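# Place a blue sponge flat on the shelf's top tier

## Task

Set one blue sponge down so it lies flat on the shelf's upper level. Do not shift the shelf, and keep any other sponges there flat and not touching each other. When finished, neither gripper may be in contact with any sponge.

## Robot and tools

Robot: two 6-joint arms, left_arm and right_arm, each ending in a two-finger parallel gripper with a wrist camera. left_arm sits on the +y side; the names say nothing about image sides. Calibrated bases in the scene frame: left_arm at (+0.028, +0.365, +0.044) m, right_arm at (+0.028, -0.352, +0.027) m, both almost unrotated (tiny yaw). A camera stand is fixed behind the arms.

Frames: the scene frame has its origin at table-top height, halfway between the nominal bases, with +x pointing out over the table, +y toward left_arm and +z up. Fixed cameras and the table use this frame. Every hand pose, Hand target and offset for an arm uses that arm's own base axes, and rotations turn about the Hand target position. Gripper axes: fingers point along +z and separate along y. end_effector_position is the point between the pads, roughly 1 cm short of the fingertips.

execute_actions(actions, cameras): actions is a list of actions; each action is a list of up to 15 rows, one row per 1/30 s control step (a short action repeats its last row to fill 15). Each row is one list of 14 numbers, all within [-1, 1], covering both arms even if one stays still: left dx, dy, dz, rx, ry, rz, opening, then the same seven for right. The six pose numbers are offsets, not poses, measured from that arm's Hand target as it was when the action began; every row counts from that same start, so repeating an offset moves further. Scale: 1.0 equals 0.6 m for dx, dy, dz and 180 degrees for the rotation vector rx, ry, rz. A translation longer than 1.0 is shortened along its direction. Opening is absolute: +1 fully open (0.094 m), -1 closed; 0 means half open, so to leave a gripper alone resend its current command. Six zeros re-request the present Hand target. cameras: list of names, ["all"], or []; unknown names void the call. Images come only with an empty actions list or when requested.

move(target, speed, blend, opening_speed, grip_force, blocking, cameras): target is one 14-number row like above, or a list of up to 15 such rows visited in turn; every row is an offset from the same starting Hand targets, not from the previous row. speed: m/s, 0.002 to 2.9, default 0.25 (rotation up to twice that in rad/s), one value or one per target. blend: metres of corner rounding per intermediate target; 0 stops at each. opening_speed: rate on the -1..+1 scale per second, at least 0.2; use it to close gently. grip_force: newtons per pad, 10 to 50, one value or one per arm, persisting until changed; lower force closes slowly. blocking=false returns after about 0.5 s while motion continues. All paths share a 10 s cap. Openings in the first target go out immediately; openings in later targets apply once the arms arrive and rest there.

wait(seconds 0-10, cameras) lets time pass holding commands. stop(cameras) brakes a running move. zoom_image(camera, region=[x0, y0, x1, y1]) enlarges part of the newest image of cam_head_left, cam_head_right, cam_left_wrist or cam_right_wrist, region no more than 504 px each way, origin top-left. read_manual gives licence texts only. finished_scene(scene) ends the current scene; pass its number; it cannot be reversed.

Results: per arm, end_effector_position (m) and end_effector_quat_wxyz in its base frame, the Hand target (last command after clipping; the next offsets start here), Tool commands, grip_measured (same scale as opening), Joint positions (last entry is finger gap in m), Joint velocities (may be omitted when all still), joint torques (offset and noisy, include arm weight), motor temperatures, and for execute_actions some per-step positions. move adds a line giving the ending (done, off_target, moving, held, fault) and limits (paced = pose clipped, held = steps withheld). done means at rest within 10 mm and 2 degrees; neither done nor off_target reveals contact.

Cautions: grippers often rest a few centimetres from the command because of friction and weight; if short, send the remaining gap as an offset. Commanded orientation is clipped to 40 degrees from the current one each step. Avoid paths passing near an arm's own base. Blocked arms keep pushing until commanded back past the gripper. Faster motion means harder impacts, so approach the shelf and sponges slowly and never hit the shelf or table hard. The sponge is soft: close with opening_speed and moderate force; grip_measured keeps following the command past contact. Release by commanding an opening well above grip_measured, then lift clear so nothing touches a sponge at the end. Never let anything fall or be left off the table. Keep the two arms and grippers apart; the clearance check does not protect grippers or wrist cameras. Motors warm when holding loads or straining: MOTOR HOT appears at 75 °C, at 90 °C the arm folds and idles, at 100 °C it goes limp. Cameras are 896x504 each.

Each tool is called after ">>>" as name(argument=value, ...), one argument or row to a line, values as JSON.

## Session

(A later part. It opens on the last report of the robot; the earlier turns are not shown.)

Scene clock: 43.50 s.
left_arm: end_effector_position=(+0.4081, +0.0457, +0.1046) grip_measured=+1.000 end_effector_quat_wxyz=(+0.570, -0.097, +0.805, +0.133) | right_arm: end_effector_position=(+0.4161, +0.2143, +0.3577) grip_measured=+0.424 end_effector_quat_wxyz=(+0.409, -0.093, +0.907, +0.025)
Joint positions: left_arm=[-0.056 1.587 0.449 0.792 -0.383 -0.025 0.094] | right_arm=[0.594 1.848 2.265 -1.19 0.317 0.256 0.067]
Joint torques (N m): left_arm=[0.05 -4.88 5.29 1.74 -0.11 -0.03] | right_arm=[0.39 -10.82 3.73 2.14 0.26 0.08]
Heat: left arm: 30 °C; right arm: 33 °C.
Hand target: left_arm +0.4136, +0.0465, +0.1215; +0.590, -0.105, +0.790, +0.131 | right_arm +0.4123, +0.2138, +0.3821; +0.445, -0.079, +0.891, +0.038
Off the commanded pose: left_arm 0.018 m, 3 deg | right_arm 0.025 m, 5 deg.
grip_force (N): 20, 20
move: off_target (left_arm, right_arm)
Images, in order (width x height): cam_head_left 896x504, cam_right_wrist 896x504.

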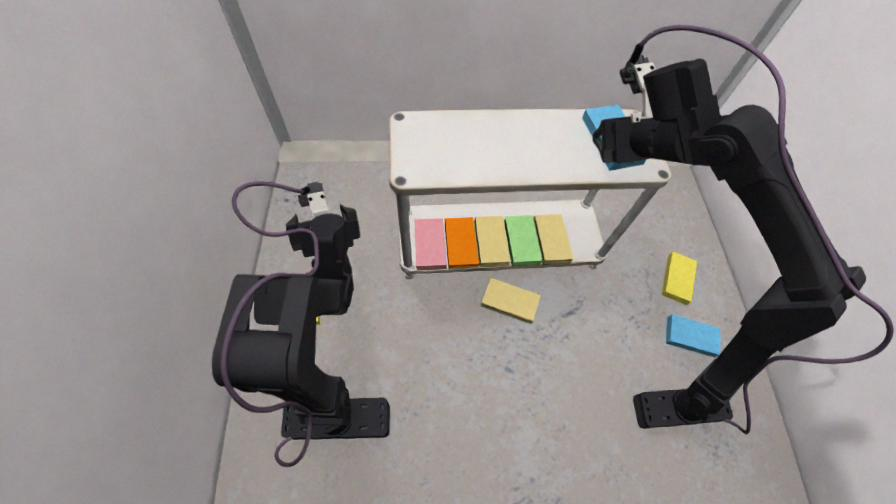

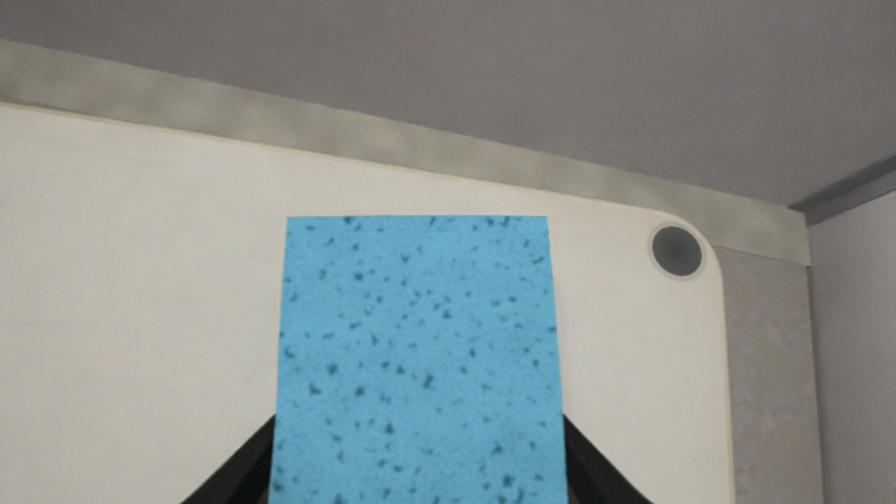

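Lower until contact.

>>> move(
  target=[0,0,0,0,0,0,1,-0.004,0,-0.009,0,0,0,0.3],
  speed=0.03,
)

>>> move(
  target=[0,0,0,0,0,0,1,0,0,-0.006,0,0,0,0.3],
  speed=0.03,
  cameras=["cam_right_wrist","cam_head_left"],
)

Scene clock: 44.67 s.
left_arm: end_effector_position=(+0.4081, +0.0457, +0.1046) grip_measured=+1.000 end_effector_quat_wxyz=(+0.570, -0.097, +0.805, +0.133) | right_arm: end_effector_position=(+0.4104, +0.2125, +0.3505) grip_measured=+0.424 end_effector_quat_wxyz=(+0.403, -0.091, +0.911, +0.024)
Joint positions: left_arm=[-0.056 1.587 0.449 0.792 -0.383 -0.025 0.094] | right_arm=[0.599 1.817 2.202 -1.175 0.32 0.266 0.067]
Joint torques (N m): left_arm=[0.01 -4.89 5.26 1.76 -0.1 -0.02] | right_arm=[0.43 -10.58 3.74 2.31 0.26 0.07]
Heat: left arm: 30 °C; right arm: 33 °C.
Hand target: left_arm +0.4136, +0.0465, +0.1215; +0.590, -0.105, +0.790, +0.131 | right_arm +0.4099, +0.2138, +0.3767; +0.445, -0.079, +0.891, +0.038
Off the commanded pose: left_arm 0.018 m, 3 deg | right_arm 0.026 m, 6 deg.
grip_force (N): 20, 20
move: off_target (left_arm, right_arm)

Scene clock: 45.67 s.
left_arm: end_effector_position=(+0.4081, +0.0457, +0.1046) grip_measured=+1.000 end_effector_quat_wxyz=(+0.570, -0.097, +0.805, +0.133) | right_arm: end_effector_position=(+0.4107, +0.2123, +0.3502) grip_measured=+0.424 end_effector_quat_wxyz=(+0.407, -0.088, +0.909, +0.026)
Joint positions: left_arm=[-0.056 1.587 0.449 0.792 -0.383 -0.025 0.094] | right_arm=[0.599 1.802 2.171 -1.149 0.321 0.271 0.067]
Joint torques (N m): left_arm=[0.05 -4.92 5.3 1.73 -0.1 -0.04] | right_arm=[0.43 -10.15 3.64 2.27 0.25 0.05]
Heat: left arm: 30 °C; right arm: 33 °C.
Hand target: left_arm +0.4136, +0.0465, +0.1215; +0.590, -0.105, +0.790, +0.131 | right_arm +0.4099, +0.2138, +0.3731; +0.445, -0.079, +0.891, +0.038
Off the commanded pose: left_arm 0.018 m, 3 deg | right_arm 0.023 m, 5 deg.
grip_force (N): 20, 20
move: off_target (left_arm, right_arm)
Images, in order (width x height): cam_head_left 896x504, cam_right_wrist 896x504.

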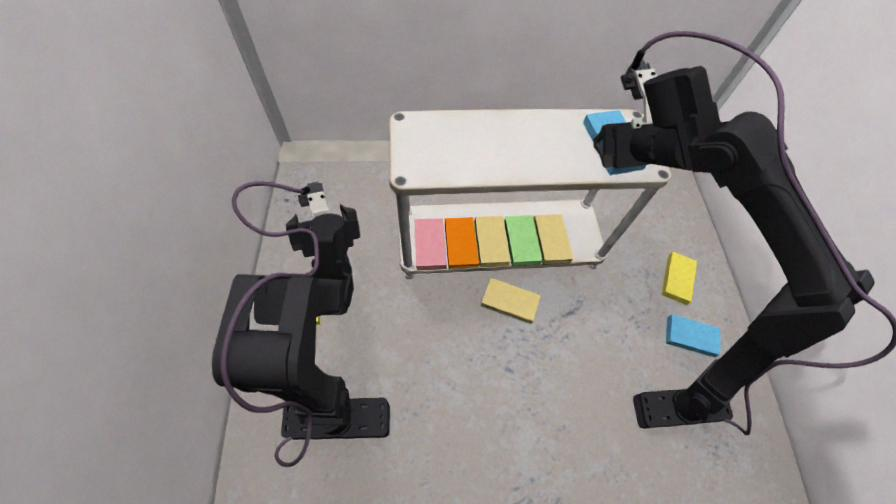

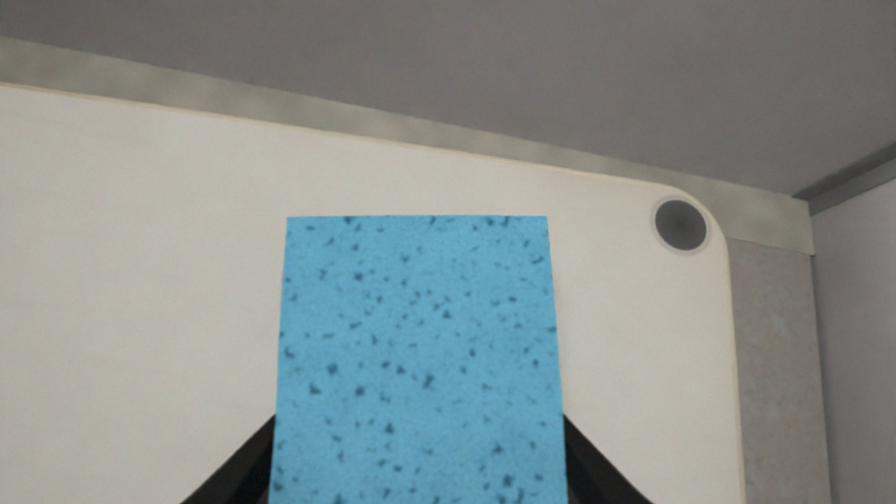

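Contact. Release and retract.

>>> move(
  target=[0,0,0,0,0,0,1,0,0,0,0,0,0,0.95],
  opening_speed=0.5,
)

>>> move(
  target=[
    [0,0,0,0,0,0,1,-0.03,-0.008,0.06,0,0,0,0.95],
    [0,0,0,0,0,0,1,-0.22,-0.06,0.16,0,0,0,0.95],
  ],
  speed=0.12,
  blend=[0.02,0],
  cameras=["cam_right_wrist","cam_head_left"],
)

Scene clock: 47.63 s.
left_arm: end_effector_position=(+0.4081, +0.0457, +0.1046) grip_measured=+1.000 end_effector_quat_wxyz=(+0.570, -0.097, +0.805, +0.133) | right_arm: end_effector_position=(+0.4107, +0.2123, +0.3502) grip_measured=+0.947 end_effector_quat_wxyz=(+0.407, -0.092, +0.908, +0.024)
Joint positions: left_arm=[-0.056 1.587 0.449 0.792 -0.383 -0.025 0.094] | right_arm=[0.599 1.802 2.171 -1.149 0.321 0.262 0.091]
Joint torques (N m): left_arm=[0.1 -4.92 5.27 1.74 -0.12 -0.02] | right_arm=[0.42 -10.15 3.64 2.27 0.25 0.05]
Heat: left arm: 31 °C; right arm: 33 °C.
Hand target: left_arm +0.4136, +0.0465, +0.1215; +0.590, -0.105, +0.790, +0.131 | right_arm +0.4099, +0.2138, +0.3731; +0.445, -0.079, +0.891, +0.038
Off the commanded pose: left_arm 0.018 m, 3 deg | right_arm 0.023 m, 5 deg.
grip_force (N): 20, 20
move: off_target (left_arm, right_arm)

Scene clock: 49.90 s.
left_arm: end_effector_position=(+0.4081, +0.0457, +0.1046) grip_measured=+1.000 end_effector_quat_wxyz=(+0.570, -0.097, +0.805, +0.133) | right_arm: end_effector_position=(+0.2815, +0.1888, +0.4733) grip_measured=+0.947 end_effector_quat_wxyz=(+0.483, -0.089, +0.868, +0.074)
Joint positions: left_arm=[-0.056 1.587 0.449 0.792 -0.383 -0.025 0.094] | right_arm=[0.842 1.625 2.507 -1.517 0.493 0.386 0.091]
Joint torques (N m): left_arm=[0.08 -4.89 5.27 1.73 -0.11 -0.04] | right_arm=[0.29 -4.78 2.39 1.32 0.32 0.06]
Heat: left arm: 31 °C; right arm: 33 °C.
Hand target: left_arm +0.4136, +0.0465, +0.1215; +0.590, -0.105, +0.790, +0.131 | right_arm +0.2779, +0.1778, +0.4691; +0.445, -0.079, +0.891, +0.038
Off the commanded pose: left_arm 0.018 m, 3 deg | right_arm 0.012 m, 7 deg.
joint sent to its limit (right arm) — joint 4 (wrist pitch), lower limit. The joint targets are off in position and orientation.
grip_force (N): 20, 20
move: off_target (left_arm, right_arm)
Images, in order (width x height): cam_head_left 896x504, cam_right_wrist 896x504.

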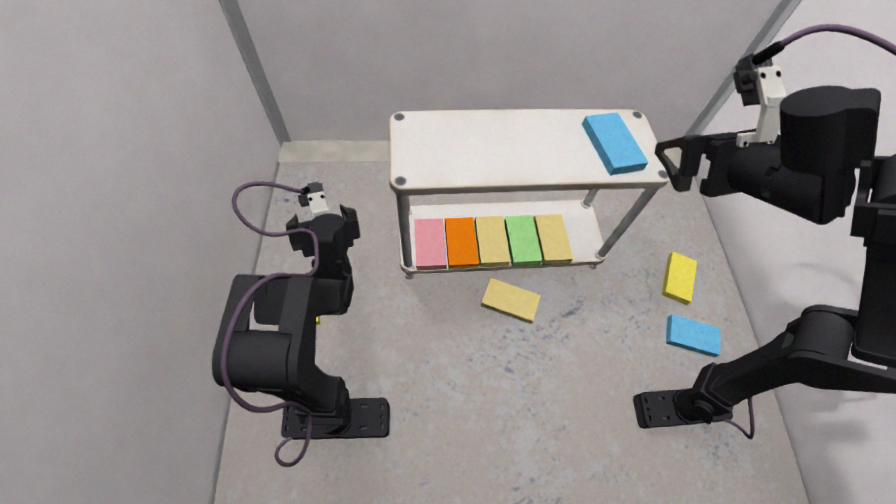

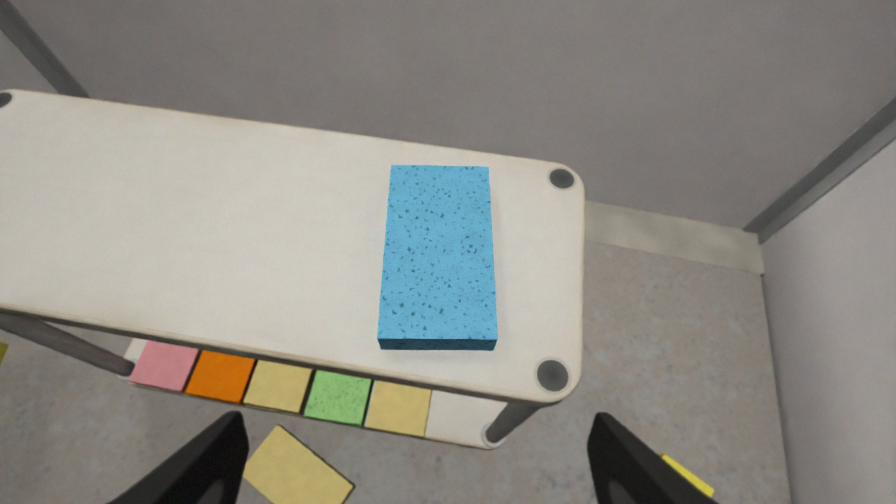

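>>> finished_scene(
  scene=3,
)

The scene is finished: the task was done.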